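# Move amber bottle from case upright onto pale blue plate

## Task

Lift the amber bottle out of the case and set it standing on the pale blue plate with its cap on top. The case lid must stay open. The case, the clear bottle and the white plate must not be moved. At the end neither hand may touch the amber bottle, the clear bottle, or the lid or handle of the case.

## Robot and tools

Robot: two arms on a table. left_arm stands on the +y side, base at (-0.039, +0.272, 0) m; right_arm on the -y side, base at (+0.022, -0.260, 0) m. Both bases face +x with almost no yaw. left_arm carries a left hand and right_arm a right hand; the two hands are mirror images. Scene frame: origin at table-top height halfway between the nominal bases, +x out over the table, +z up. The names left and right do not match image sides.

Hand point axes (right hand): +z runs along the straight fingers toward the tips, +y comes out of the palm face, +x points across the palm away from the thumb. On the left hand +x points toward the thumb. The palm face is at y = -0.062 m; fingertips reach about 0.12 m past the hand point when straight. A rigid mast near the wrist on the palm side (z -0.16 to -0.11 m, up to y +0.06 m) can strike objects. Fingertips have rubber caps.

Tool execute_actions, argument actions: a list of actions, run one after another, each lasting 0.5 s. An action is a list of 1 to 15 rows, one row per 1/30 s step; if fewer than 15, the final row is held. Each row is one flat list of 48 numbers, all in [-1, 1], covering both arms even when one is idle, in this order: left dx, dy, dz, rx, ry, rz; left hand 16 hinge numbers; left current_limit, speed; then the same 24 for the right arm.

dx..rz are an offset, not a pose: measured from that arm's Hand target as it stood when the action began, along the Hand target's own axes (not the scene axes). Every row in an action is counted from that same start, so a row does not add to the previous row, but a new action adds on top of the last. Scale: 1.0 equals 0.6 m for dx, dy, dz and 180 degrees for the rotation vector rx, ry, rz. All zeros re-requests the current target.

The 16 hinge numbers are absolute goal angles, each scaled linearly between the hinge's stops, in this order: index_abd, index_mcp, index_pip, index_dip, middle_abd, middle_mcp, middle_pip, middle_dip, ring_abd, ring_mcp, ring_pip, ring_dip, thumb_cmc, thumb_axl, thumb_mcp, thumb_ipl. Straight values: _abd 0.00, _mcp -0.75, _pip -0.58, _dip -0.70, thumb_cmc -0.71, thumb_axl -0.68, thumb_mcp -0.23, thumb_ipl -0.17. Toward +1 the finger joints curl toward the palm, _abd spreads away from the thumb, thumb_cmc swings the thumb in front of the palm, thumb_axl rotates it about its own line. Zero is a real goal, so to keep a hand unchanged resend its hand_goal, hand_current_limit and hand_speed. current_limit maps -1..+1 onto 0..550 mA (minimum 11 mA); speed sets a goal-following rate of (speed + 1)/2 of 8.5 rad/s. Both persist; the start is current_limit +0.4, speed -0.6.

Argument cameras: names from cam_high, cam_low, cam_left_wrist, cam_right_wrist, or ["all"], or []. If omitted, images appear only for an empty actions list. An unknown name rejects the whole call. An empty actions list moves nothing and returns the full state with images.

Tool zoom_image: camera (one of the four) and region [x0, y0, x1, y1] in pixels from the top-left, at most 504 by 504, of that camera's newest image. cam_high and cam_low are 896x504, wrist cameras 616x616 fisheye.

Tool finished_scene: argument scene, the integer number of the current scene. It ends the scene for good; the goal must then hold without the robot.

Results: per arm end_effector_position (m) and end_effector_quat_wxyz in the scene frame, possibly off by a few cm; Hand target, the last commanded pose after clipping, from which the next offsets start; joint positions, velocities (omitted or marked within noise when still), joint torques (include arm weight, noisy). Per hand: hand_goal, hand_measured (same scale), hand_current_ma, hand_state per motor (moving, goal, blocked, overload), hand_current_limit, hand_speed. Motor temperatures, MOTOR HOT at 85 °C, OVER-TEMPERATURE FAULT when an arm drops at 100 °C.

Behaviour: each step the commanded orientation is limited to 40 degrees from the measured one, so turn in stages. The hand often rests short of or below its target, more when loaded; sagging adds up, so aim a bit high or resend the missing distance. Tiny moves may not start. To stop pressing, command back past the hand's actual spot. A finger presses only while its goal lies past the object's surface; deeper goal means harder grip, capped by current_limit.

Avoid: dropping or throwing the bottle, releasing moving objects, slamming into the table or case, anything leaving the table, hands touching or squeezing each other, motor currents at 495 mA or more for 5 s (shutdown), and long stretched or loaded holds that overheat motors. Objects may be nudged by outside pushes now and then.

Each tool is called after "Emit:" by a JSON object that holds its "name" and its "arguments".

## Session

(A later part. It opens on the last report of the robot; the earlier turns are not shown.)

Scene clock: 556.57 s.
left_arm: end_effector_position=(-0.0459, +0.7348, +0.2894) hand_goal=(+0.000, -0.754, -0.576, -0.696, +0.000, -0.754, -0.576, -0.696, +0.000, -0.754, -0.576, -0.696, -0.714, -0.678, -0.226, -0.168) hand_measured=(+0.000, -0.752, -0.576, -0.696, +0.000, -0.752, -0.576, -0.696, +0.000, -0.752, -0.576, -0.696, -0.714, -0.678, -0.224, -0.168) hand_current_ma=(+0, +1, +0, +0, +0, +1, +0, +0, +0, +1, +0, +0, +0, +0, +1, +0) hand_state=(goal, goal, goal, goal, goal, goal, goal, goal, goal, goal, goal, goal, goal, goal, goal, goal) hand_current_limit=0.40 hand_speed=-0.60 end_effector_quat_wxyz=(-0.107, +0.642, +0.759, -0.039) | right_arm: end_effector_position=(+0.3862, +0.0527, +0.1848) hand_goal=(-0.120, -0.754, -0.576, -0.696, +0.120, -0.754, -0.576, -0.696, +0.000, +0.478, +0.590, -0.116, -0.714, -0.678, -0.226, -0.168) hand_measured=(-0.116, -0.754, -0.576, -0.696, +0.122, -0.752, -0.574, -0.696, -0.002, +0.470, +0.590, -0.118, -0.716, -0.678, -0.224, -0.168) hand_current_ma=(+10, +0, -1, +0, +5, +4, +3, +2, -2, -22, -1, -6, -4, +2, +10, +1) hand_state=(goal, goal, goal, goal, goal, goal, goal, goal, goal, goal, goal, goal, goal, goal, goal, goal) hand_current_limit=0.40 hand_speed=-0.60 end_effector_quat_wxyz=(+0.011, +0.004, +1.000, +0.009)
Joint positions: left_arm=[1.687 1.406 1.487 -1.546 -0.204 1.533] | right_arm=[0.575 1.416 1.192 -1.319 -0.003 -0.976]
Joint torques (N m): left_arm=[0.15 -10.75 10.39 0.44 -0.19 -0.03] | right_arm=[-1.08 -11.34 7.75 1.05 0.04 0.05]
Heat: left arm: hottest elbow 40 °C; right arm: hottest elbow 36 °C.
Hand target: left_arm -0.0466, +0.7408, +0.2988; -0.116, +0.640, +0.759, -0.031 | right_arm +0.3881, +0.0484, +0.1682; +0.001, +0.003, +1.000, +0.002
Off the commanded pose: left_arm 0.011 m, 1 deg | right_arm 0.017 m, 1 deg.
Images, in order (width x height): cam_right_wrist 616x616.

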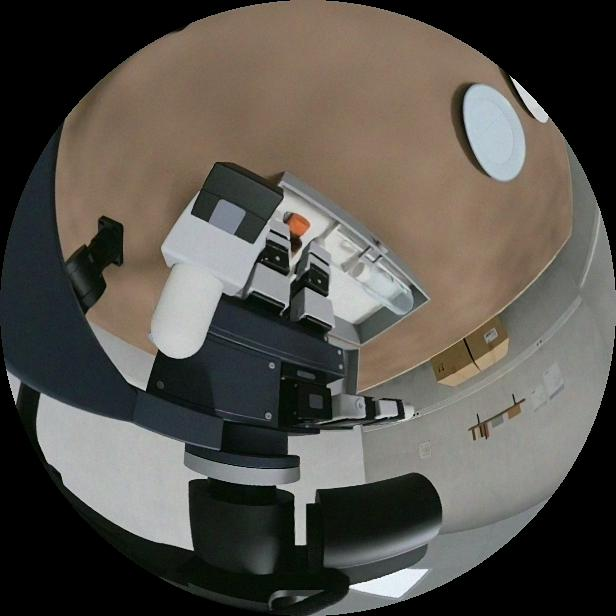

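Emit:
{"name": "execute_actions", "arguments": {"actions": [[[0,0,0,0,0,0,0,-0.754,-0.576,-0.696,0,-0.754,-0.576,-0.696,0,-0.754,-0.576,-0.696,-0.714,-0.678,-0.226,-0.168,0.4,-0.6,0.003,-0.005,0.015,0,0,0,-0.12,-0.754,-0.576,-0.696,0.12,-0.754,-0.576,-0.696,0,0.479,0.591,-0.116,-0.714,-0.678,-0.226,-0.168,0.4,-0.6]]], "cameras": ["cam_right_wrist"]}}

Emit:
{"name": "zoom_image", "arguments": {"camera": "cam_right_wrist", "region": [240, 160, 360, 280]}}

Scene clock: 567.17 s.
left_arm: end_effector_position=(-0.0459, +0.7348, +0.2894) hand_goal=(+0.000, -0.754, -0.576, -0.696, +0.000, -0.754, -0.576, -0.696, +0.000, -0.754, -0.576, -0.696, -0.714, -0.678, -0.226, -0.168) hand_measured=(+0.000, -0.752, -0.576, -0.696, +0.000, -0.752, -0.576, -0.696, +0.000, -0.752, -0.576, -0.696, -0.714, -0.678, -0.224, -0.168) hand_current_ma=(+0, +1, +0, +0, +0, +1, +0, +0, +0, +1, +0, +0, +0, +0, +1, +0) hand_state=(goal, goal, goal, goal, goal, goal, goal, goal, goal, goal, goal, goal, goal, goal, goal, goal) hand_current_limit=0.40 hand_speed=-0.60 end_effector_quat_wxyz=(-0.107, +0.642, +0.759, -0.039) | right_arm: end_effector_position=(+0.3848, +0.0501, +0.1751) hand_goal=(-0.120, -0.754, -0.576, -0.696, +0.120, -0.754, -0.576, -0.696, +0.000, +0.478, +0.590, -0.116, -0.714, -0.678, -0.226, -0.168) hand_measured=(-0.116, -0.754, -0.576, -0.696, +0.122, -0.752, -0.574, -0.696, -0.002, +0.470, +0.590, -0.118, -0.716, -0.678, -0.224, -0.168) hand_current_ma=(+10, +0, -1, +0, +5, +4, +3, +2, -2, -22, -1, -6, -4, +2, +10, +1) hand_state=(goal, goal, goal, goal, goal, goal, goal, goal, goal, goal, goal, goal, goal, goal, goal, goal) hand_current_limit=0.40 hand_speed=-0.60 end_effector_quat_wxyz=(+0.011, +0.004, +1.000, +0.009)
Joint positions: left_arm=[1.687 1.406 1.487 -1.546 -0.204 1.533] | right_arm=[0.571 1.416 1.166 -1.294 -0.003 -0.979]
Joint torques (N m): left_arm=[0.09 -10.81 10.39 0.44 -0.18 -0.03] | right_arm=[-0.97 -11.16 7.65 0.95 0.04 0.07]
Heat: left arm: hottest elbow 40 °C; right arm: hottest elbow 35 °C.
Hand target: left_arm -0.0466, +0.7408, +0.2988; -0.116, +0.640, +0.759, -0.031 | right_arm +0.3864, +0.0454, +0.1592; +0.001, +0.003, +1.000, +0.002
Off the commanded pose: left_arm 0.011 m, 1 deg | right_arm 0.017 m, 1 deg.
Images, in order (width x height): cam_right_wrist 616x616.

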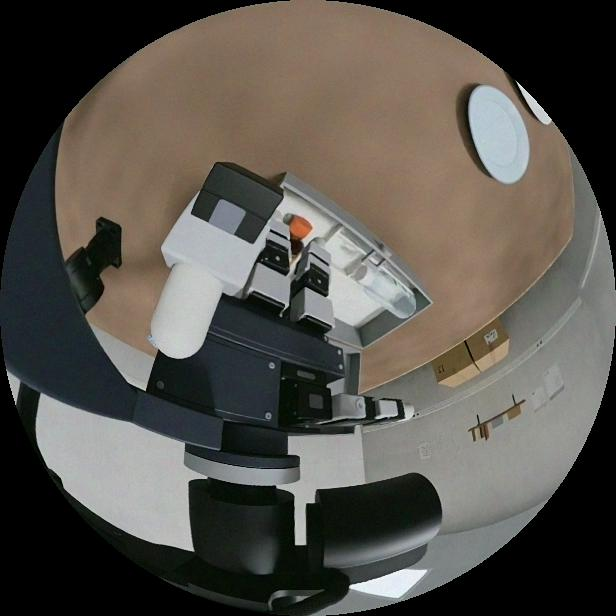

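Scaled by 4.200 from the camera's 616x616 image, which has a finer 880x880 frame.

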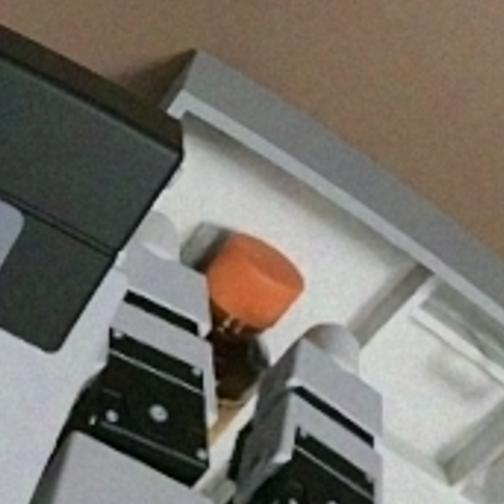

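Emit:
{"name": "execute_actions", "arguments": {"actions": [[[0,0,0,0,0,0,0,-0.754,-0.576,-0.696,0,-0.754,-0.576,-0.696,0,-0.754,-0.576,-0.696,-0.714,-0.678,-0.226,-0.168,0.4,-0.6,-0.007,0.002,0.023,0,0,0,-0.12,-0.754,-0.576,-0.696,0.12,-0.754,-0.576,-0.696,0,0.479,0.591,-0.116,-0.714,-0.678,-0.226,-0.168,0.4,-0.6]]], "cameras": ["cam_right_wrist"]}}

Emit:
{"name": "zoom_image", "arguments": {"camera": "cam_right_wrist", "region": [240, 160, 360, 280]}}

Scene clock: 575.97 s.
left_arm: end_effector_position=(-0.0459, +0.7348, +0.2894) hand_goal=(+0.000, -0.754, -0.576, -0.696, +0.000, -0.754, -0.576, -0.696, +0.000, -0.754, -0.576, -0.696, -0.714, -0.678, -0.226, -0.168) hand_measured=(+0.000, -0.752, -0.576, -0.696, +0.000, -0.752, -0.576, -0.696, +0.000, -0.752, -0.576, -0.696, -0.714, -0.678, -0.224, -0.168) hand_current_ma=(+0, +1, +0, +0, +0, +1, +0, +0, +0, +1, +0, +0, +0, +0, +1, +0) hand_state=(goal, goal, goal, goal, goal, goal, goal, goal, goal, goal, goal, goal, goal, goal, goal, goal) hand_current_limit=0.40 hand_speed=-0.60 end_effector_quat_wxyz=(-0.107, +0.642, +0.759, -0.039) | right_arm: end_effector_position=(+0.3891, +0.0514, +0.1610) hand_goal=(-0.120, -0.754, -0.576, -0.696, +0.120, -0.754, -0.576, -0.696, +0.000, +0.478, +0.590, -0.116, -0.714, -0.678, -0.226, -0.168) hand_measured=(-0.116, -0.754, -0.576, -0.696, +0.122, -0.752, -0.574, -0.696, -0.002, +0.470, +0.590, -0.118, -0.716, -0.678, -0.224, -0.168) hand_current_ma=(+10, +0, -1, +0, +5, +4, +3, +2, -2, -22, -1, -6, -4, +2, +10, +1) hand_state=(goal, goal, goal, goal, goal, goal, goal, goal, goal, goal, goal, goal, goal, goal, goal, goal) hand_current_limit=0.40 hand_speed=-0.60 end_effector_quat_wxyz=(+0.010, +0.004, +1.000, +0.008)
Joint positions: left_arm=[1.687 1.406 1.487 -1.546 -0.204 1.533] | right_arm=[0.568 1.438 1.151 -1.258 -0.003 -0.982]
Joint torques (N m): left_arm=[0.09 -10.7 10.41 0.43 -0.18 -0.03] | right_arm=[-1.2 -11.52 7.61 1.09 0.01 0.06]
Heat: left arm: hottest elbow 40 °C; right arm: hottest elbow 35 °C.
Hand target: left_arm -0.0466, +0.7408, +0.2988; -0.116, +0.640, +0.759, -0.031 | right_arm +0.3905, +0.0467, +0.1453; +0.001, +0.003, +1.000, +0.002
Off the commanded pose: left_arm 0.011 m, 1 deg | right_arm 0.016 m, 1 deg.
Images, in order (width x height): cam_right_wrist 616x616.

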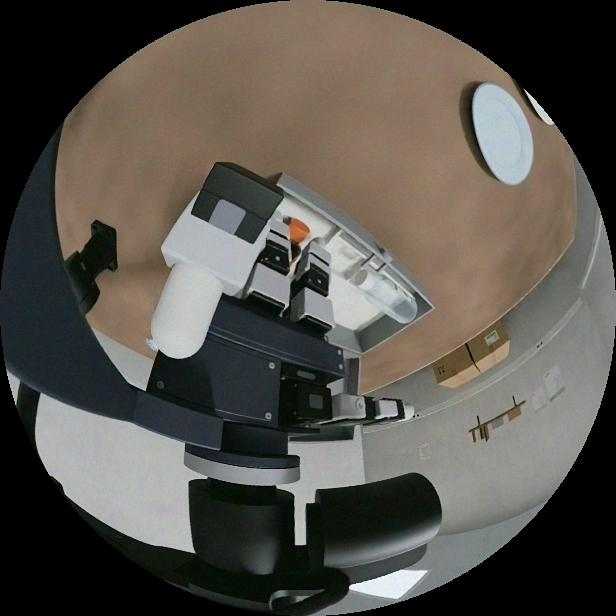

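Scaled by 4.200 from the camera's 616x616 image, which has a finer 880x880 frame.

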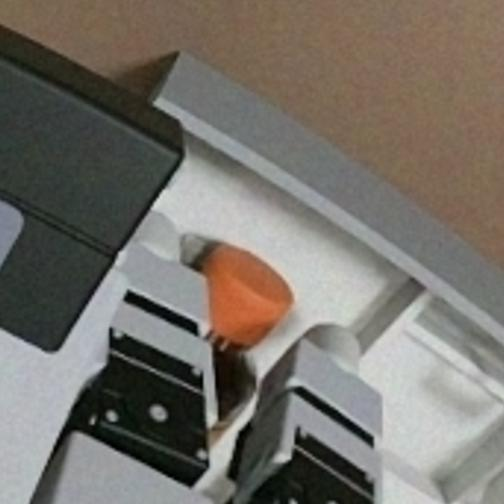

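Emit:
{"name": "execute_actions", "arguments": {"actions": [[[0,0,0,0,0,0,0,-0.754,-0.576,-0.696,0,-0.754,-0.576,-0.696,0,-0.754,-0.576,-0.696,-0.714,-0.678,-0.226,-0.168,0.4,-0.6,-0.004,0.001,0.006,0,0,0,0.1,-0.754,-0.576,-0.696,-0.1,-0.754,-0.576,-0.696,0,0.479,0.591,-0.116,-0.714,-0.678,-0.226,-0.168,0.2,-0.8]],[[0,0,0,0,0,0,0,-0.754,-0.576,-0.696,0,-0.754,-0.576,-0.696,0,-0.754,-0.576,-0.696,-0.714,-0.678,-0.226,-0.168,0.4,-0.6,0,0,0,0,0,0,0.1,-0.754,-0.576,-0.696,-0.1,-0.754,-0.576,-0.696,0,0.479,0.591,-0.116,-0.714,-0.678,-0.226,-0.168,0.2,-0.8]]], "cameras": ["cam_right_wrist"]}}

Emit:
{"name": "zoom_image", "arguments": {"camera": "cam_right_wrist", "region": [240, 160, 360, 280]}}

Scene clock: 588.43 s.
left_arm: end_effector_position=(-0.0459, +0.7348, +0.2894) hand_goal=(+0.000, -0.754, -0.576, -0.696, +0.000, -0.754, -0.576, -0.696, +0.000, -0.754, -0.576, -0.696, -0.714, -0.678, -0.226, -0.168) hand_measured=(+0.000, -0.752, -0.576, -0.696, +0.000, -0.752, -0.576, -0.696, +0.000, -0.752, -0.576, -0.696, -0.714, -0.678, -0.224, -0.168) hand_current_ma=(+0, +1, +0, +0, +0, +1, +0, +0, +0, +1, +0, +0, +0, +0, +1, +0) hand_state=(goal, goal, goal, goal, goal, goal, goal, goal, goal, goal, goal, goal, goal, goal, goal, goal) hand_current_limit=0.40 hand_speed=-0.60 end_effector_quat_wxyz=(-0.107, +0.642, +0.759, -0.039) | right_arm: end_effector_position=(+0.3907, +0.0520, +0.1604) hand_goal=(+0.100, -0.754, -0.576, -0.696, -0.100, -0.754, -0.576, -0.696, +0.000, +0.478, +0.590, -0.116, -0.714, -0.678, -0.226, -0.168) hand_measured=(-0.008, -0.754, -0.576, -0.696, +0.006, -0.752, -0.574, -0.696, -0.002, +0.470, +0.590, -0.118, -0.716, -0.678, -0.224, -0.168) hand_current_ma=(-330, +0, -1, +0, +330, +6, +3, +2, -2, -22, -1, -6, -4, +2, +10, +1) hand_state=(blocked, goal, goal, goal, blocked, goal, goal, goal, goal, goal, goal, goal, goal, goal, goal, goal) hand_current_limit=0.20 hand_speed=-0.80 end_effector_quat_wxyz=(+0.012, +0.003, +1.000, +0.009)
Joint positions: left_arm=[1.687 1.406 1.487 -1.546 -0.204 1.533] | right_arm=[0.567 1.44 1.151 -1.251 -0.003 -0.984]
Joint torques (N m): left_arm=[0.09 -10.64 10.4 0.43 -0.18 -0.04] | right_arm=[-1.44 -11.28 7.6 1.17 0.03 0.08]
Heat: left arm: hottest elbow 40 °C; right arm: hottest elbow 35 °C.
Hand target: left_arm -0.0466, +0.7408, +0.2988; -0.116, +0.640, +0.759, -0.031 | right_arm +0.3929, +0.0472, +0.1417; +0.001, +0.003, +1.000, +0.002
Off the commanded pose: left_arm 0.011 m, 1 deg | right_arm 0.019 m, 2 deg.
Images, in order (width x height): cam_right_wrist 616x616.

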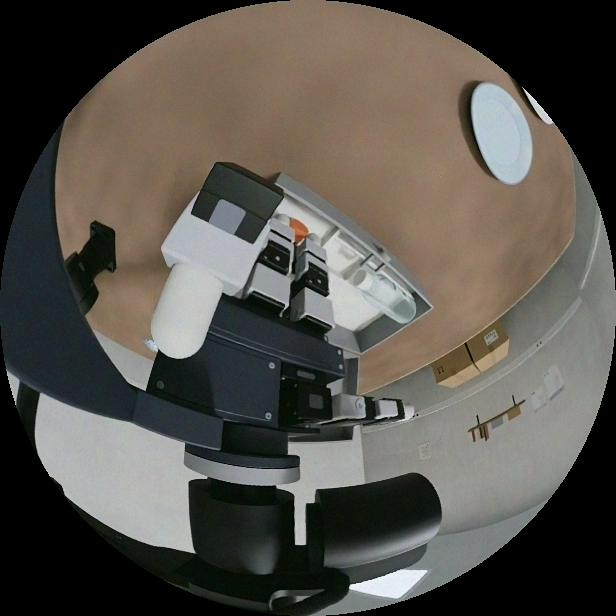

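Scaled by 4.200 from the camera's 616x616 image, which has a finer 880x880 frame.

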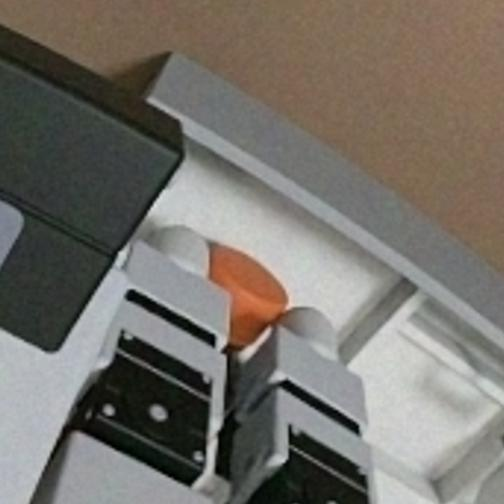

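Emit:
{"name": "execute_actions", "arguments": {"actions": [[[0,0,0,0,0,0,0,-0.754,-0.576,-0.696,0,-0.754,-0.576,-0.696,0,-0.754,-0.576,-0.696,-0.714,-0.678,-0.226,-0.168,0.4,-0.6,0,0,0,0,0,0,0.2,-0.754,-0.576,-0.696,-0.2,-0.754,-0.576,-0.696,0,0.479,0.591,-0.116,-0.714,-0.678,-0.226,-0.168,0.5,-0.6]],[[0,0,0,0,0,0,0,-0.754,-0.576,-0.696,0,-0.754,-0.576,-0.696,0,-0.754,-0.576,-0.696,-0.714,-0.678,-0.226,-0.168,0.4,-0.6,0,0,-0.05,0,0,0,0.2,-0.754,-0.576,-0.696,-0.2,-0.754,-0.576,-0.696,0,0.479,0.591,-0.116,-0.714,-0.678,-0.226,-0.168,0.5,-0.6]],[[0,0,0,0,0,0,0,-0.754,-0.576,-0.696,0,-0.754,-0.576,-0.696,0,-0.754,-0.576,-0.696,-0.714,-0.678,-0.226,-0.168,0.4,-0.6,0,-0.005,-0.05,0,0,0,0.2,-0.754,-0.576,-0.696,-0.2,-0.754,-0.576,-0.696,0,0.479,0.591,-0.116,-0.714,-0.678,-0.226,-0.168,0.5,-0.6]]], "cameras": ["cam_right_wrist","cam_high"]}}

Emit:
{"name": "zoom_image", "arguments": {"camera": "cam_right_wrist", "region": [240, 160, 360, 280]}}

Emit:
{"name": "zoom_image", "arguments": {"camera": "cam_high", "region": [400, 230, 500, 330]}}

Scene clock: 598.97 s.
left_arm: end_effector_position=(-0.0459, +0.7348, +0.2894) hand_goal=(+0.000, -0.754, -0.576, -0.696, +0.000, -0.754, -0.576, -0.696, +0.000, -0.754, -0.576, -0.696, -0.714, -0.678, -0.226, -0.168) hand_measured=(+0.000, -0.752, -0.576, -0.696, +0.000, -0.752, -0.576, -0.696, +0.000, -0.752, -0.576, -0.696, -0.714, -0.678, -0.224, -0.168) hand_current_ma=(+0, +1, +0, +0, +0, +1, +0, +0, +0, +1, +0, +0, +0, +0, +1, +0) hand_state=(goal, goal, goal, goal, goal, goal, goal, goal, goal, goal, goal, goal, goal, goal, goal, goal) hand_current_limit=0.40 hand_speed=-0.60 end_effector_quat_wxyz=(-0.107, +0.642, +0.759, -0.039) | right_arm: end_effector_position=(+0.3779, +0.0398, +0.1798) hand_goal=(+0.200, -0.754, -0.576, -0.696, -0.200, -0.754, -0.576, -0.696, +0.000, +0.478, +0.590, -0.116, -0.714, -0.678, -0.226, -0.168) hand_measured=(+0.048, -0.738, -0.566, -0.692, -0.154, -0.758, -0.578, -0.696, -0.002, +0.470, +0.590, -0.118, -0.716, -0.678, -0.224, -0.168) hand_current_ma=(-412, +55, +28, +12, +147, -9, -6, +0, -2, -22, -1, -6, -4, +2, +10, +1) hand_state=(blocked, goal, goal, goal, blocked, goal, goal, goal, goal, goal, goal, goal, goal, goal, goal, goal) hand_current_limit=0.50 hand_speed=-0.60 end_effector_quat_wxyz=(-0.015, +0.004, +1.000, -0.009)
Joint positions: left_arm=[1.687 1.406 1.487 -1.546 -0.204 1.533] | right_arm=[0.559 1.421 1.195 -1.379 -0.002 -0.99]
Joint torques (N m): left_arm=[0.15 -10.75 10.39 0.43 -0.19 -0.04] | right_arm=[-1.44 -12.92 12.72 -0.38 0.05 0.06]
Heat: left arm: hottest elbow 40 °C; right arm: hottest elbow 35 °C.
Hand target: left_arm -0.0466, +0.7408, +0.2988; -0.116, +0.640, +0.759, -0.031 | right_arm +0.3928, +0.0440, +0.2016; +0.001, +0.003, +1.000, +0.002
Off the commanded pose: left_arm 0.011 m, 1 deg | right_arm 0.027 m, 2 deg.
Images, in order (width x height): cam_high 896x504, cam_right_wrist 616x616.

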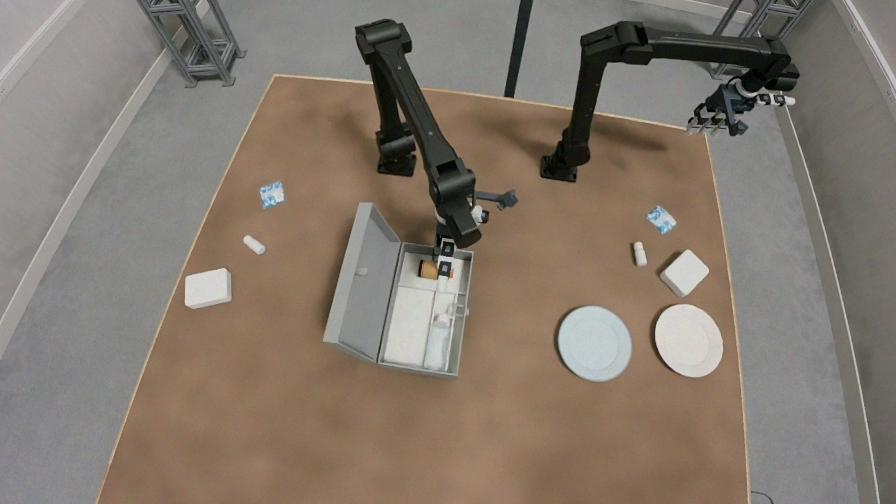

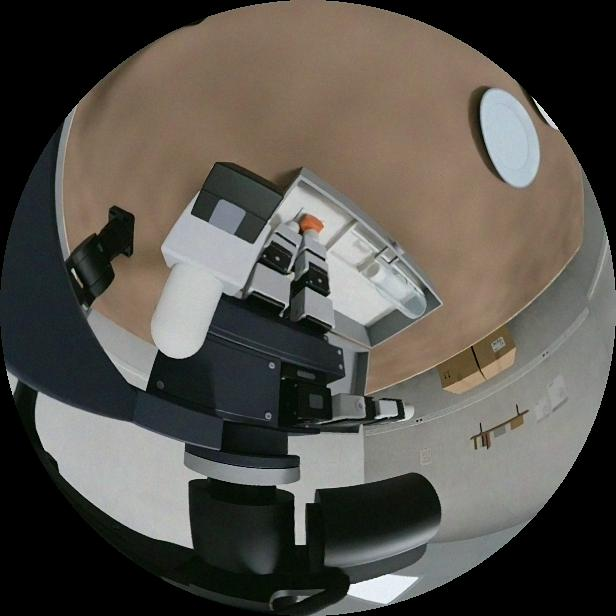

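Scaled by 4.200 from the camera's 616x616 image, which has a finer 880x880 frame.

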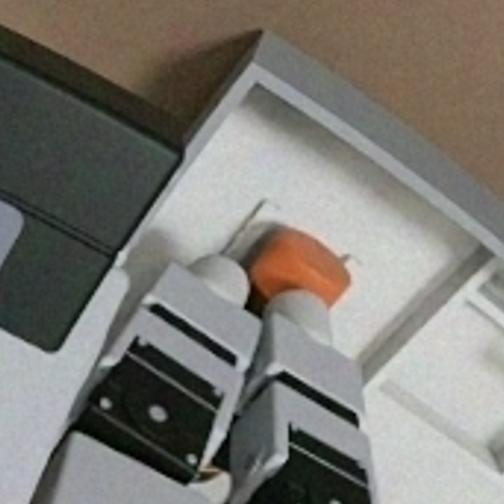

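Scaled by 5.040 from the camera's 896x504 image, which has a finer 1280x720 frame.

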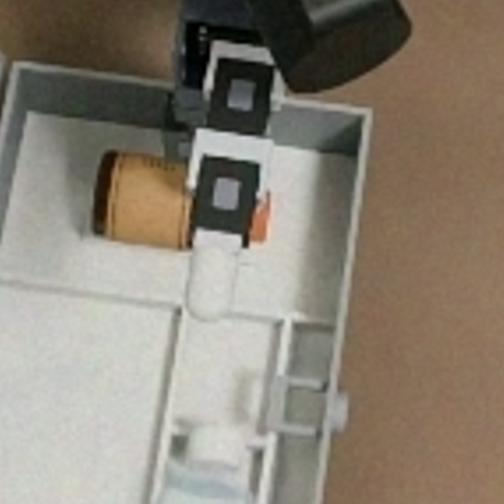

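Emit:
{"name": "execute_actions", "arguments": {"actions": [[[0,0,0,0,0,0,0,-0.754,-0.576,-0.696,0,-0.754,-0.576,-0.696,0,-0.754,-0.576,-0.696,-0.714,-0.678,-0.226,-0.168,0.4,-0.6,0,0,0,0,0,0,-0.13,-0.754,-0.576,-0.696,0.13,-0.754,-0.576,-0.696,0,0.479,0.591,-0.116,-0.714,-0.678,-0.226,-0.168,0.4,-0.6]],[[0,0,0,0,0,0,0,-0.754,-0.576,-0.696,0,-0.754,-0.576,-0.696,0,-0.754,-0.576,-0.696,-0.714,-0.678,-0.226,-0.168,0.4,-0.6,0,0,0,0,0,0,-0.13,-0.754,-0.576,-0.696,0.13,-0.754,-0.576,-0.696,0,0.479,0.591,-0.116,-0.714,-0.678,-0.226,-0.168,0.4,-0.6]]], "cameras": ["cam_right_wrist","cam_high"]}}

Emit:
{"name": "zoom_image", "arguments": {"camera": "cam_right_wrist", "region": [240, 160, 360, 280]}}

Emit:
{"name": "zoom_image", "arguments": {"camera": "cam_high", "region": [400, 240, 480, 300]}}

Scene clock: 620.80 s.
left_arm: end_effector_position=(-0.0459, +0.7348, +0.2894) hand_goal=(+0.000, -0.754, -0.576, -0.696, +0.000, -0.754, -0.576, -0.696, +0.000, -0.754, -0.576, -0.696, -0.714, -0.678, -0.226, -0.168) hand_measured=(+0.000, -0.752, -0.576, -0.696, +0.000, -0.752, -0.576, -0.696, +0.000, -0.752, -0.576, -0.696, -0.714, -0.678, -0.224, -0.168) hand_current_ma=(+0, +1, +0, +0, +0, +1, +0, +0, +0, +1, +0, +0, +0, +0, +1, +0) hand_state=(goal, goal, goal, goal, goal, goal, goal, goal, goal, goal, goal, goal, goal, goal, goal, goal) hand_current_limit=0.40 hand_speed=-0.60 end_effector_quat_wxyz=(-0.107, +0.642, +0.759, -0.039) | right_arm: end_effector_position=(+0.3795, +0.0379, +0.1797) hand_goal=(-0.130, -0.754, -0.576, -0.696, +0.130, -0.754, -0.576, -0.696, +0.000, +0.478, +0.590, -0.116, -0.714, -0.678, -0.226, -0.168) hand_measured=(-0.126, -0.750, -0.572, -0.694, +0.076, -0.752, -0.576, -0.696, -0.002, +0.470, +0.590, -0.118, -0.716, -0.678, -0.224, -0.168) hand_current_ma=(+10, +13, +8, +6, -173, +5, +0, +0, -2, -22, -1, -6, -4, +2, +10, +1) hand_state=(goal, goal, goal, goal, blocked, goal, goal, goal, goal, goal, goal, goal, goal, goal, goal, goal) hand_current_limit=0.40 hand_speed=-0.60 end_effector_quat_wxyz=(-0.014, +0.005, +1.000, -0.011)
Joint positions: left_arm=[1.687 1.406 1.487 -1.546 -0.204 1.533] | right_arm=[0.556 1.421 1.195 -1.379 0.003 -0.991]
Joint torques (N m): left_arm=[0.15 -10.87 10.4 0.43 -0.18 -0.03] | right_arm=[-0.97 -13.22 12.78 -0.4 -0.16 0.08]
Heat: left arm: hottest elbow 41 °C; right arm: hottest elbow 41 °C.
Hand target: left_arm -0.0466, +0.7408, +0.2988; -0.116, +0.640, +0.759, -0.031 | right_arm +0.3928, +0.0439, +0.2016; +0.001, +0.003, +1.000, +0.002
Off the commanded pose: left_arm 0.011 m, 1 deg | right_arm 0.026 m, 2 deg.
Images, in order (width x height): cam_high 896x504, cam_right_wrist 616x616.

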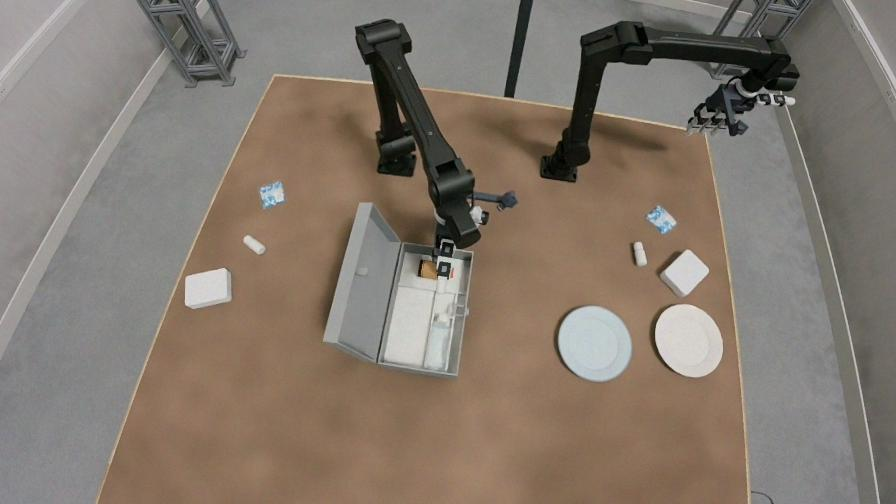

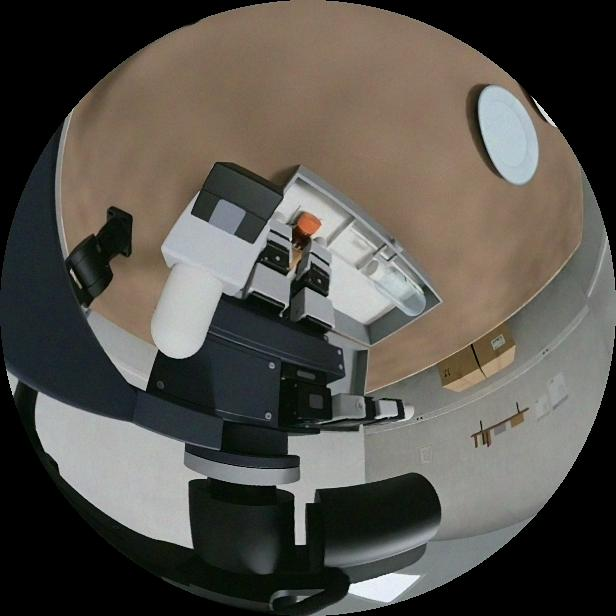

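Scaled by 4.200 from the camera's 616x616 image, which has a finer 880x880 frame.

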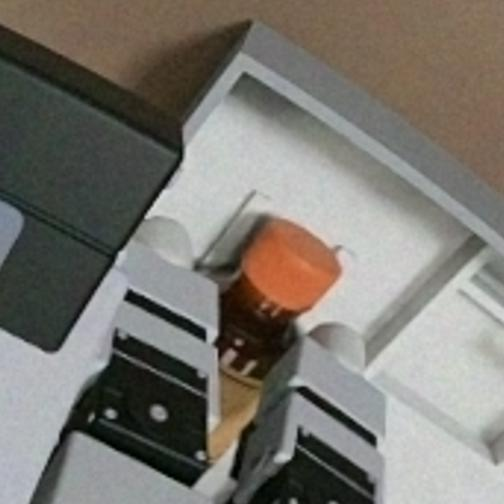

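Scaled by 6.300 from the camera's 896x504 image, which has a finer 1280x720 frame.

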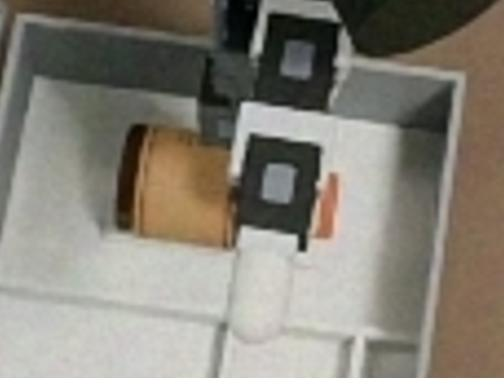

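Emit:
{"name": "execute_actions", "arguments": {"actions": [[[0,0,0,0,0,0,0,-0.754,-0.576,-0.696,0,-0.754,-0.576,-0.696,0,-0.754,-0.576,-0.696,-0.714,-0.678,-0.226,-0.168,0.4,-0.6,0,-0.001,0.061,0,0,0,-0.12,-0.754,-0.576,-0.696,0.12,-0.754,-0.576,-0.696,0,0.479,0.591,-0.116,-0.714,-0.678,-0.226,-0.168,0.4,-0.6]],[[0,0,0,0,0,0,0,-0.754,-0.576,-0.696,0,-0.754,-0.576,-0.696,0,-0.754,-0.576,-0.696,-0.714,-0.678,-0.226,-0.168,0.4,-0.6,0.003,-0.003,0.042,0,0,0,-0.12,-0.754,-0.576,-0.696,0.12,-0.754,-0.576,-0.696,0,0.479,0.591,-0.116,-0.714,-0.678,-0.226,-0.168,0.4,-0.6]]], "cameras": ["cam_right_wrist","cam_high"]}}

Emit:
{"name": "zoom_image", "arguments": {"camera": "cam_right_wrist", "region": [240, 160, 360, 280]}}

Emit:
{"name": "zoom_image", "arguments": {"camera": "cam_high", "region": [400, 240, 480, 300]}}

Scene clock: 632.93 s.
left_arm: end_effector_position=(-0.0459, +0.7348, +0.2894) hand_goal=(+0.000, -0.754, -0.576, -0.696, +0.000, -0.754, -0.576, -0.696, +0.000, -0.754, -0.576, -0.696, -0.714, -0.678, -0.226, -0.168) hand_measured=(+0.000, -0.752, -0.576, -0.696, +0.000, -0.752, -0.576, -0.696, +0.000, -0.752, -0.576, -0.696, -0.714, -0.678, -0.224, -0.168) hand_current_ma=(+0, +1, +0, +0, +0, +1, +0, +0, +0, +1, +0, +0, +0, +0, +1, +0) hand_state=(goal, goal, goal, goal, goal, goal, goal, goal, goal, goal, goal, goal, goal, goal, goal, goal) hand_current_limit=0.40 hand_speed=-0.60 end_effector_quat_wxyz=(-0.107, +0.642, +0.759, -0.039) | right_arm: end_effector_position=(+0.3902, +0.0455, +0.1537) hand_goal=(-0.120, -0.754, -0.576, -0.696, +0.120, -0.754, -0.576, -0.696, +0.000, +0.478, +0.590, -0.116, -0.714, -0.678, -0.226, -0.168) hand_measured=(-0.122, -0.750, -0.574, -0.694, +0.116, -0.752, -0.576, -0.696, -0.002, +0.470, +0.590, -0.118, -0.716, -0.678, -0.224, -0.168) hand_current_ma=(-4, +11, +7, +6, -7, +3, +0, +0, -2, -22, -1, -6, -4, +2, +10, +1) hand_state=(goal, goal, goal, goal, goal, goal, goal, goal, goal, goal, goal, goal, goal, goal, goal, goal) hand_current_limit=0.40 hand_speed=-0.60 end_effector_quat_wxyz=(+0.009, +0.004, +1.000, +0.006)
Joint positions: left_arm=[1.687 1.406 1.487 -1.546 -0.204 1.533] | right_arm=[0.556 1.44 1.134 -1.242 0 -0.993]
Joint torques (N m): left_arm=[0.03 -10.81 10.39 0.43 -0.19 -0.03] | right_arm=[-0.79 -11.87 7.66 0.91 -0.08 0.08]
Motor temperatures (°C): left_arm=[22 22 41 21 21 23] | right_arm=[23 25 43 20 19 19]
Heat: left arm: hottest elbow 41 °C; right arm: hottest elbow 43 °C.
Hand target: left_arm -0.0466, +0.7408, +0.2988; -0.116, +0.640, +0.759, -0.031 | right_arm +0.3912, +0.0418, +0.1399; +0.001, +0.003, +1.000, +0.002
Off the commanded pose: left_arm 0.011 m, 1 deg | right_arm 0.014 m, 1 deg.
Images, in order (width x height): cam_high 896x504, cam_right_wrist 616x616.

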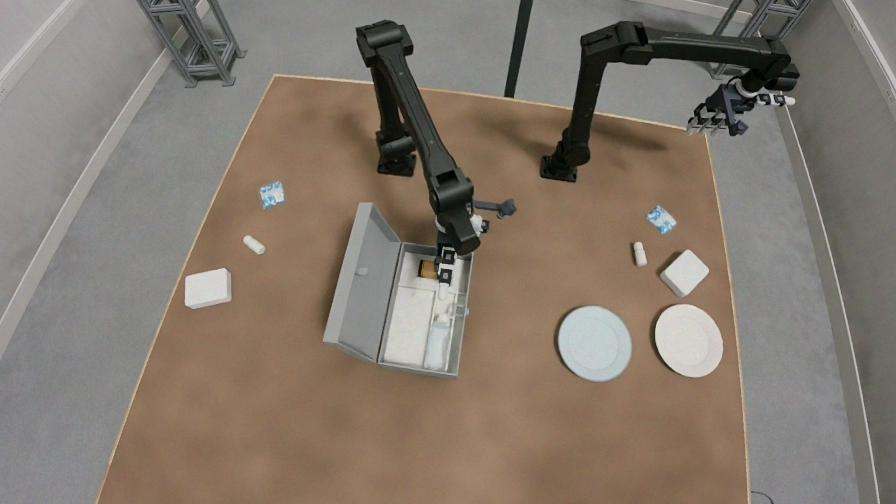

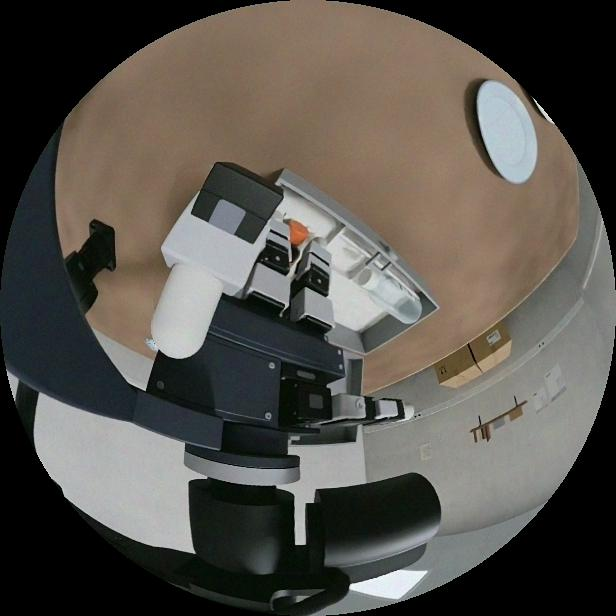

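Scaled by 4.200 from the camera's 616x616 image, which has a finer 880x880 frame.

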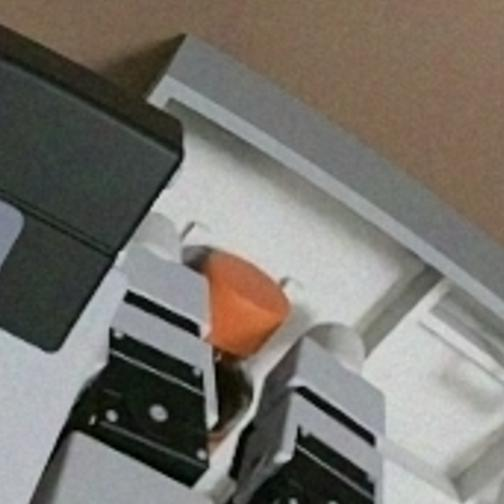

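Scaled by 6.300 from the camera's 896x504 image, which has a finer 1280x720 frame.

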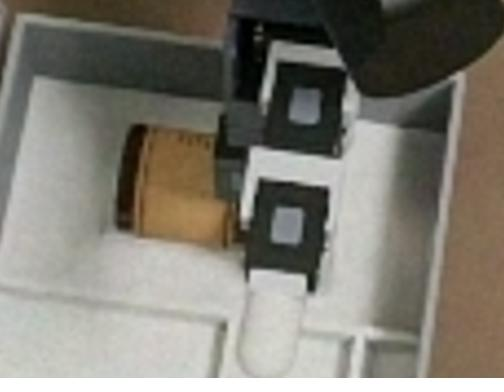

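Emit:
{"name": "execute_actions", "arguments": {"actions": [[[0,0,0,0,0,0,0,-0.754,-0.576,-0.696,0,-0.754,-0.576,-0.696,0,-0.754,-0.576,-0.696,-0.714,-0.678,-0.226,-0.168,0.4,-0.6,0,0,0.011,0,0,0,-0.12,-0.754,-0.576,-0.696,0.12,-0.754,-0.576,-0.696,0,0.479,0.591,-0.116,-0.714,-0.678,-0.226,-0.168,0.4,-0.6]]], "cameras": []}}

Emit:
{"name": "execute_actions", "arguments": {"actions": [[[0,0,0,0,0,0,0,-0.754,-0.576,-0.696,0,-0.754,-0.576,-0.696,0,-0.754,-0.576,-0.696,-0.714,-0.678,-0.226,-0.168,0.4,-0.6,-0.007,0.005,-0.02,0,0,0,-0.12,-0.754,-0.576,-0.696,0.12,-0.754,-0.576,-0.696,0,0.479,0.591,-0.116,-0.714,-0.678,-0.226,-0.168,0.4,-0.6]]], "cameras": []}}

Emit:
{"name": "execute_actions", "arguments": {"actions": [[[0,0,0,0,0,0,0,-0.754,-0.576,-0.696,0,-0.754,-0.576,-0.696,0,-0.754,-0.576,-0.696,-0.714,-0.678,-0.226,-0.168,0.4,-0.6,-0.007,0.005,-0.02,0,0,0,-0.12,-0.754,-0.576,-0.696,0.12,-0.754,-0.576,-0.696,0,0.479,0.591,-0.116,-0.714,-0.678,-0.226,-0.168,0.4,-0.6]]], "cameras": []}}

Scene clock: 645.60 s.
left_arm: end_effector_position=(-0.0459, +0.7348, +0.2894) hand_goal=(+0.000, -0.754, -0.576, -0.696, +0.000, -0.754, -0.576, -0.696, +0.000, -0.754, -0.576, -0.696, -0.714, -0.678, -0.226, -0.168) hand_measured=(+0.000, -0.752, -0.576, -0.696, +0.000, -0.752, -0.576, -0.696, +0.000, -0.752, -0.576, -0.696, -0.714, -0.678, -0.224, -0.168) hand_current_ma=(+0, +1, +0, +0, +0, +1, +0, +0, +0, +1, +0, +0, +0, +0, +1, +0) hand_state=(goal, goal, goal, goal, goal, goal, goal, goal, goal, goal, goal, goal, goal, goal, goal, goal) hand_current_limit=0.40 hand_speed=-0.60 end_effector_quat_wxyz=(-0.107, +0.642, +0.759, -0.039) | right_arm: end_effector_position=(+0.3911, +0.0462, +0.1506) hand_goal=(-0.120, -0.754, -0.576, -0.696, +0.120, -0.754, -0.576, -0.696, +0.000, +0.478, +0.590, -0.116, -0.714, -0.678, -0.226, -0.168) hand_measured=(-0.122, -0.750, -0.574, -0.694, +0.116, -0.752, -0.576, -0.696, -0.002, +0.470, +0.590, -0.118, -0.716, -0.678, -0.224, -0.168) hand_current_ma=(-4, +11, +7, +6, -7, +3, +0, +0, -2, -22, -1, -6, -4, +2, +10, +1) hand_state=(goal, goal, goal, goal, goal, goal, goal, goal, goal, goal, goal, goal, goal, goal, goal, goal) hand_current_limit=0.40 hand_speed=-0.60 end_effector_quat_wxyz=(+0.013, +0.004, +1.000, +0.008)
Joint positions: left_arm=[1.687 1.406 1.487 -1.546 -0.204 1.533] | right_arm=[0.556 1.441 1.125 -1.225 0 -0.993]
Joint torques (N m): left_arm=[0.09 -10.81 10.39 0.46 -0.18 -0.03] | right_arm=[-0.91 -11.69 7.51 1.01 -0.08 0.08]
Heat: left arm: hottest elbow 41 °C; right arm: hottest elbow 41 °C.
Hand target: left_arm -0.0466, +0.7408, +0.2988; -0.116, +0.640, +0.759, -0.031 | right_arm +0.3911, +0.0418, +0.1332; +0.001, +0.003, +1.000, +0.002
Off the commanded pose: left_arm 0.011 m, 1 deg | right_arm 0.018 m, 2 deg.
No camera images: "cameras" was empty.

Scene clock: 646.30 s.
left_arm: end_effector_position=(-0.0459, +0.7348, +0.2894) hand_goal=(+0.000, -0.754, -0.576, -0.696, +0.000, -0.754, -0.576, -0.696, +0.000, -0.754, -0.576, -0.696, -0.714, -0.678, -0.226, -0.168) hand_measured=(+0.000, -0.752, -0.576, -0.696, +0.000, -0.752, -0.576, -0.696, +0.000, -0.752, -0.576, -0.696, -0.714, -0.678, -0.224, -0.168) hand_current_ma=(+0, +1, +0, +0, +0, +1, +0, +0, +0, +1, +0, +0, +0, +0, +1, +0) hand_state=(goal, goal, goal, goal, goal, goal, goal, goal, goal, goal, goal, goal, goal, goal, goal, goal) hand_current_limit=0.40 hand_speed=-0.60 end_effector_quat_wxyz=(-0.107, +0.642, +0.759, -0.039) | right_arm: end_effector_position=(+0.3902, +0.0455, +0.1489) hand_goal=(-0.120, -0.754, -0.576, -0.696, +0.120, -0.754, -0.576, -0.696, +0.000, +0.478, +0.590, -0.116, -0.714, -0.678, -0.226, -0.168) hand_measured=(-0.122, -0.750, -0.574, -0.694, +0.116, -0.752, -0.576, -0.696, -0.002, +0.470, +0.590, -0.118, -0.716, -0.678, -0.224, -0.168) hand_current_ma=(-4, +11, +7, +6, -7, +3, +0, +0, -2, -22, -1, -6, -4, +2, +10, +1) hand_state=(goal, goal, goal, goal, goal, goal, goal, goal, goal, goal, goal, goal, goal, goal, goal, goal) hand_current_limit=0.40 hand_speed=-0.60 end_effector_quat_wxyz=(+0.009, +0.004, +1.000, +0.006)
Joint positions: left_arm=[1.687 1.406 1.487 -1.546 -0.204 1.533] | right_arm=[0.556 1.444 1.125 -1.23 0 -0.993]
Joint torques (N m): left_arm=[0.15 -10.7 10.37 0.39 -0.19 -0.04] | right_arm=[-0.79 -11.05 10.19 -0.14 -0.05 0.06]
Heat: left arm: hottest elbow 41 °C; right arm: hottest elbow 41 °C.
Hand target: left_arm -0.0466, +0.7408, +0.2988; -0.116, +0.640, +0.759, -0.031 | right_arm +0.3953, +0.0447, +0.1452; +0.001, +0.003, +1.000, +0.002
Off the commanded pose: left_arm 0.011 m, 1 deg | right_arm 0.006 m, 1 deg.
No camera images: "cameras" was empty.

Scene clock: 647.00 s.
left_arm: end_effector_position=(-0.0459, +0.7348, +0.2894) hand_goal=(+0.000, -0.754, -0.576, -0.696, +0.000, -0.754, -0.576, -0.696, +0.000, -0.754, -0.576, -0.696, -0.714, -0.678, -0.226, -0.168) hand_measured=(+0.000, -0.752, -0.576, -0.696, +0.000, -0.752, -0.576, -0.696, +0.000, -0.752, -0.576, -0.696, -0.714, -0.678, -0.224, -0.168) hand_current_ma=(+0, +1, +0, +0, +0, +1, +0, +0, +0, +1, +0, +0, +0, +0, +1, +0) hand_state=(goal, goal, goal, goal, goal, goal, goal, goal, goal, goal, goal, goal, goal, goal, goal, goal) hand_current_limit=0.40 hand_speed=-0.60 end_effector_quat_wxyz=(-0.107, +0.642, +0.759, -0.039) | right_arm: end_effector_position=(+0.3849, +0.0422, +0.1468) hand_goal=(-0.120, -0.754, -0.576, -0.696, +0.120, -0.754, -0.576, -0.696, +0.000, +0.478, +0.590, -0.116, -0.714, -0.678, -0.226, -0.168) hand_measured=(-0.122, -0.750, -0.574, -0.694, +0.110, -0.750, -0.576, -0.696, -0.002, +0.470, +0.590, -0.118, -0.716, -0.678, -0.224, -0.168) hand_current_ma=(-4, +10, +7, +6, -22, +8, +0, +0, -2, -22, -1, -6, -4, +2, +10, +1) hand_state=(goal, goal, goal, goal, goal, goal, goal, goal, goal, goal, goal, goal, goal, goal, goal, goal) hand_current_limit=0.40 hand_speed=-0.60 end_effector_quat_wxyz=(-0.002, +0.004, +1.000, -0.001)
Joint positions: left_arm=[1.687 1.406 1.487 -1.546 -0.204 1.533] | right_arm=[0.556 1.445 1.125 -1.255 0 -0.993]
Joint torques (N m): left_arm=[0.09 -10.75 10.39 0.42 -0.17 -0.03] | right_arm=[-1.08 -11.4 12.6 -0.62 -0.05 0.11]
Heat: left arm: hottest elbow 41 °C; right arm: hottest elbow 41 °C.
Hand target: left_arm -0.0466, +0.7408, +0.2988; -0.116, +0.640, +0.759, -0.031 | right_arm +0.3994, +0.0477, +0.1573; +0.001, +0.003, +1.000, +0.002
Off the commanded pose: left_arm 0.011 m, 1 deg | right_arm 0.019 m, 0 deg.
No camera images: "cameras" was empty.

Emit:
{"name": "execute_actions", "arguments": {"actions": [[[0,0,0,0,0,0,0,-0.754,-0.576,-0.696,0,-0.754,-0.576,-0.696,0,-0.754,-0.576,-0.696,-0.714,-0.678,-0.226,-0.168,0.4,-0.6,-0.008,0.005,-0.007,0,0,0,-0.12,-0.754,-0.576,-0.696,0.12,-0.754,-0.576,-0.696,0,0.479,0.591,-0.116,-0.714,-0.678,-0.226,-0.168,0.4,-0.6]]], "cameras": ["cam_right_wrist"]}}

Emit:
{"name": "zoom_image", "arguments": {"camera": "cam_right_wrist", "region": [240, 160, 360, 280]}}

Scene clock: 652.87 s.
left_arm: end_effector_position=(-0.0459, +0.7348, +0.2894) hand_goal=(+0.000, -0.754, -0.576, -0.696, +0.000, -0.754, -0.576, -0.696, +0.000, -0.754, -0.576, -0.696, -0.714, -0.678, -0.226, -0.168) hand_measured=(+0.000, -0.752, -0.576, -0.696, +0.000, -0.752, -0.576, -0.696, +0.000, -0.752, -0.576, -0.696, -0.714, -0.678, -0.224, -0.168) hand_current_ma=(+0, +1, +0, +0, +0, +1, +0, +0, +0, +1, +0, +0, +0, +0, +1, +0) hand_state=(goal, goal, goal, goal, goal, goal, goal, goal, goal, goal, goal, goal, goal, goal, goal, goal) hand_current_limit=0.40 hand_speed=-0.60 end_effector_quat_wxyz=(-0.107, +0.642, +0.759, -0.039) | right_arm: end_effector_position=(+0.3870, +0.0435, +0.1491) hand_goal=(-0.120, -0.754, -0.576, -0.696, +0.120, -0.754, -0.576, -0.696, +0.000, +0.478, +0.590, -0.116, -0.714, -0.678, -0.226, -0.168) hand_measured=(-0.122, -0.750, -0.574, -0.694, +0.116, -0.750, -0.576, -0.696, -0.002, +0.470, +0.590, -0.118, -0.716, -0.678, -0.224, -0.168) hand_current_ma=(-4, +10, +7, +6, -9, +8, +0, +0, -2, -22, -1, -6, -4, +2, +10, +1) hand_state=(goal, goal, goal, goal, goal, goal, goal, goal, goal, goal, goal, goal, goal, goal, goal, goal) hand_current_limit=0.40 hand_speed=-0.60 end_effector_quat_wxyz=(-0.006, +0.004, +1.000, -0.004)
Joint positions: left_arm=[1.687 1.406 1.487 -1.546 -0.204 1.533] | right_arm=[0.556 1.455 1.144 -1.274 0 -0.993]
Joint torques (N m): left_arm=[0.09 -10.75 10.41 0.43 -0.18 -0.03] | right_arm=[-0.97 -10.93 12.85 -0.36 -0.05 0.07]
Heat: left arm: hottest elbow 41 °C; right arm: hottest elbow 40 °C.
Hand target: left_arm -0.0466, +0.7408, +0.2988; -0.116, +0.640, +0.759, -0.031 | right_arm +0.4044, +0.0507, +0.1616; +0.001, +0.003, +1.000, +0.002
Off the commanded pose: left_arm 0.011 m, 1 deg | right_arm 0.022 m, 1 deg.
Images, in order (width x height): cam_right_wrist 616x616.

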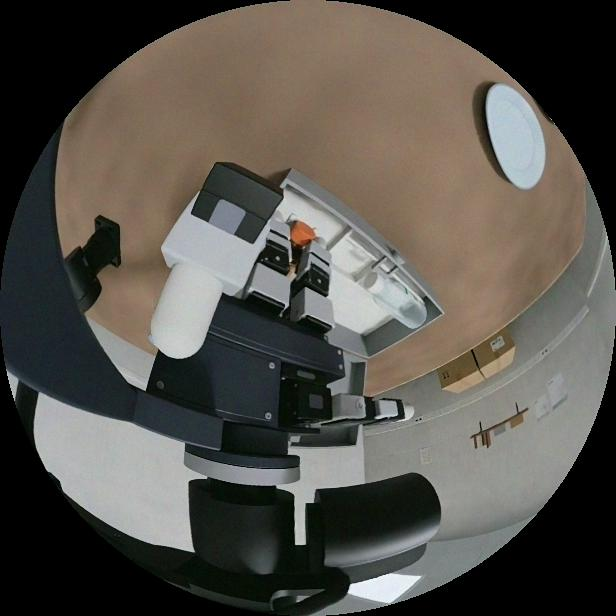

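Scaled by 4.200 from the camera's 616x616 image, which has a finer 880x880 frame.

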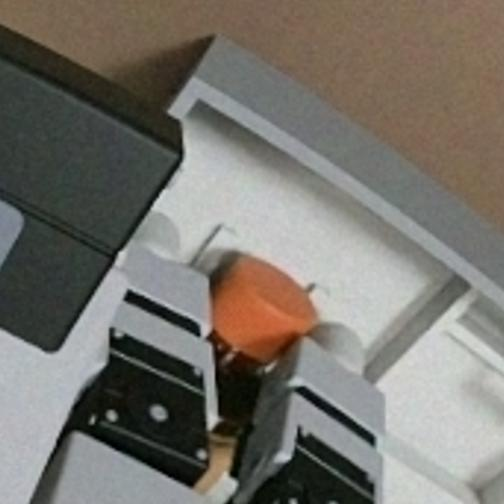

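Emit:
{"name": "execute_actions", "arguments": {"actions": [[[0,0,0,0,0,0,0,-0.754,-0.576,-0.696,0,-0.754,-0.576,-0.696,0,-0.754,-0.576,-0.696,-0.714,-0.678,-0.226,-0.168,0.4,-0.6,-0.01,0,0.001,0,0,0,-0.12,-0.754,-0.576,-0.696,0.12,-0.754,-0.576,-0.696,0,0.479,0.591,-0.116,-0.714,-0.678,-0.226,-0.168,0.4,-0.6]],[[0,0,0,0,0,0,0,-0.754,-0.576,-0.696,0,-0.754,-0.576,-0.696,0,-0.754,-0.576,-0.696,-0.714,-0.678,-0.226,-0.168,0.4,-0.6,0,0,0,0,0,0,0.12,-0.754,-0.576,-0.696,-0.12,-0.754,-0.576,-0.696,0,0.479,0.591,-0.116,-0.714,-0.678,-0.226,-0.168,0.2,-0.8]],[[0,0,0,0,0,0,0,-0.754,-0.576,-0.696,0,-0.754,-0.576,-0.696,0,-0.754,-0.576,-0.696,-0.714,-0.678,-0.226,-0.168,0.4,-0.6,0,0,0,0,0,0,0.12,-0.754,-0.576,-0.696,-0.12,-0.754,-0.576,-0.696,0,0.479,0.591,-0.116,-0.714,-0.678,-0.226,-0.168,0.5,-0.8]]], "cameras": ["cam_right_wrist","cam_high"]}}

Emit:
{"name": "zoom_image", "arguments": {"camera": "cam_right_wrist", "region": [240, 160, 360, 280]}}

Scene clock: 666.77 s.
left_arm: end_effector_position=(-0.0459, +0.7348, +0.2894) hand_goal=(+0.000, -0.754, -0.576, -0.696, +0.000, -0.754, -0.576, -0.696, +0.000, -0.754, -0.576, -0.696, -0.714, -0.678, -0.226, -0.168) hand_measured=(+0.000, -0.752, -0.576, -0.696, +0.000, -0.752, -0.576, -0.696, +0.000, -0.752, -0.576, -0.696, -0.714, -0.678, -0.224, -0.168) hand_current_ma=(+0, +1, +0, +0, +0, +1, +0, +0, +0, +1, +0, +0, +0, +0, +1, +0) hand_state=(goal, goal, goal, goal, goal, goal, goal, goal, goal, goal, goal, goal, goal, goal, goal, goal) hand_current_limit=0.40 hand_speed=-0.60 end_effector_quat_wxyz=(-0.107, +0.642, +0.759, -0.039) | right_arm: end_effector_position=(+0.3926, +0.0446, +0.1483) hand_goal=(+0.120, -0.754, -0.576, -0.696, -0.120, -0.754, -0.576, -0.696, +0.000, +0.478, +0.590, -0.116, -0.714, -0.678, -0.226, -0.168) hand_measured=(-0.032, -0.750, -0.574, -0.694, +0.008, -0.752, -0.576, -0.696, -0.002, +0.470, +0.590, -0.118, -0.716, -0.678, -0.224, -0.168) hand_current_ma=(-413, +11, +7, +6, +412, +8, +0, +0, -2, -22, -1, -6, -4, +2, +10, +1) hand_state=(blocked, goal, goal, goal, blocked, goal, goal, goal, goal, goal, goal, goal, goal, goal, goal, goal) hand_current_limit=0.50 hand_speed=-0.80 end_effector_quat_wxyz=(-0.007, +0.004, +1.000, -0.004)
Joint positions: left_arm=[1.687 1.406 1.487 -1.546 -0.204 1.533] | right_arm=[0.551 1.47 1.158 -1.274 0 -0.999]
Joint torques (N m): left_arm=[0.15 -10.75 10.37 0.43 -0.19 -0.04] | right_arm=[-1.08 -11.58 12.96 -0.29 -0.03 0.07]
Heat: left arm: hottest elbow 41 °C; right arm: hottest elbow 43 °C.
Hand target: left_arm -0.0466, +0.7408, +0.2988; -0.116, +0.640, +0.759, -0.031 | right_arm +0.4103, +0.0506, +0.1608; +0.001, +0.003, +1.000, +0.002
Off the commanded pose: left_arm 0.011 m, 1 deg | right_arm 0.023 m, 1 deg.
Images, in order (width x height): cam_high 896x504, cam_right_wrist 616x616.

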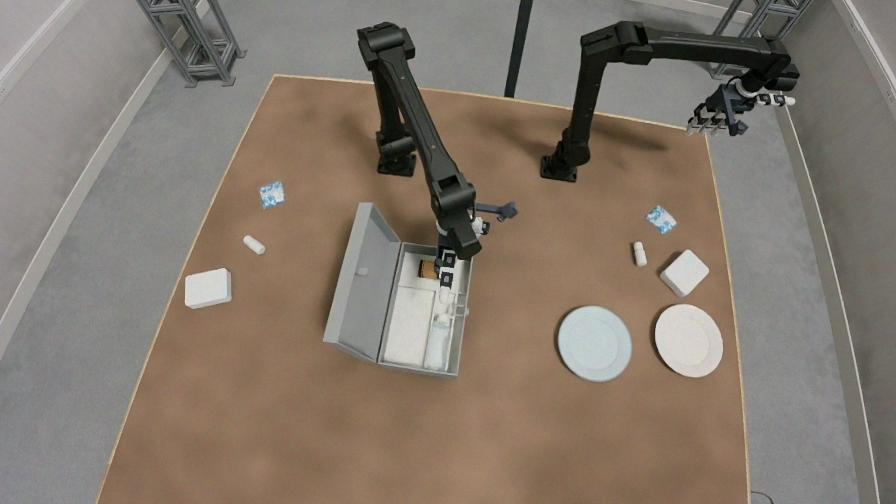

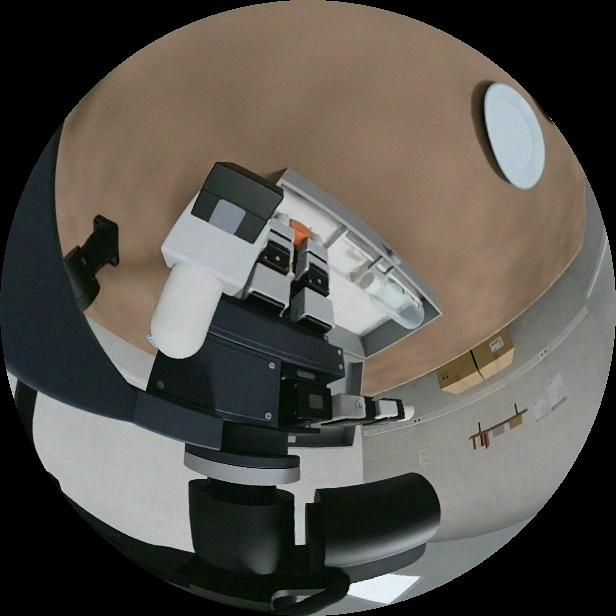

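Scaled by 4.200 from the camera's 616x616 image, which has a finer 880x880 frame.

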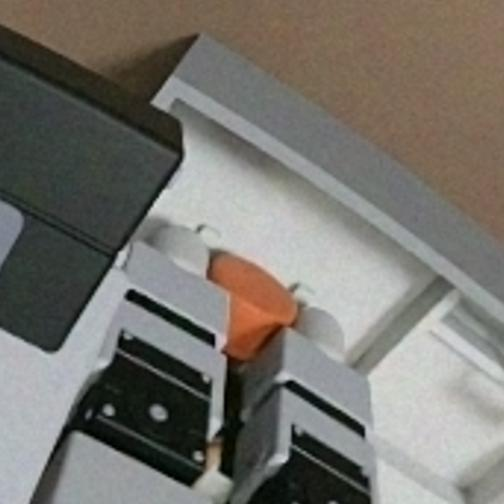

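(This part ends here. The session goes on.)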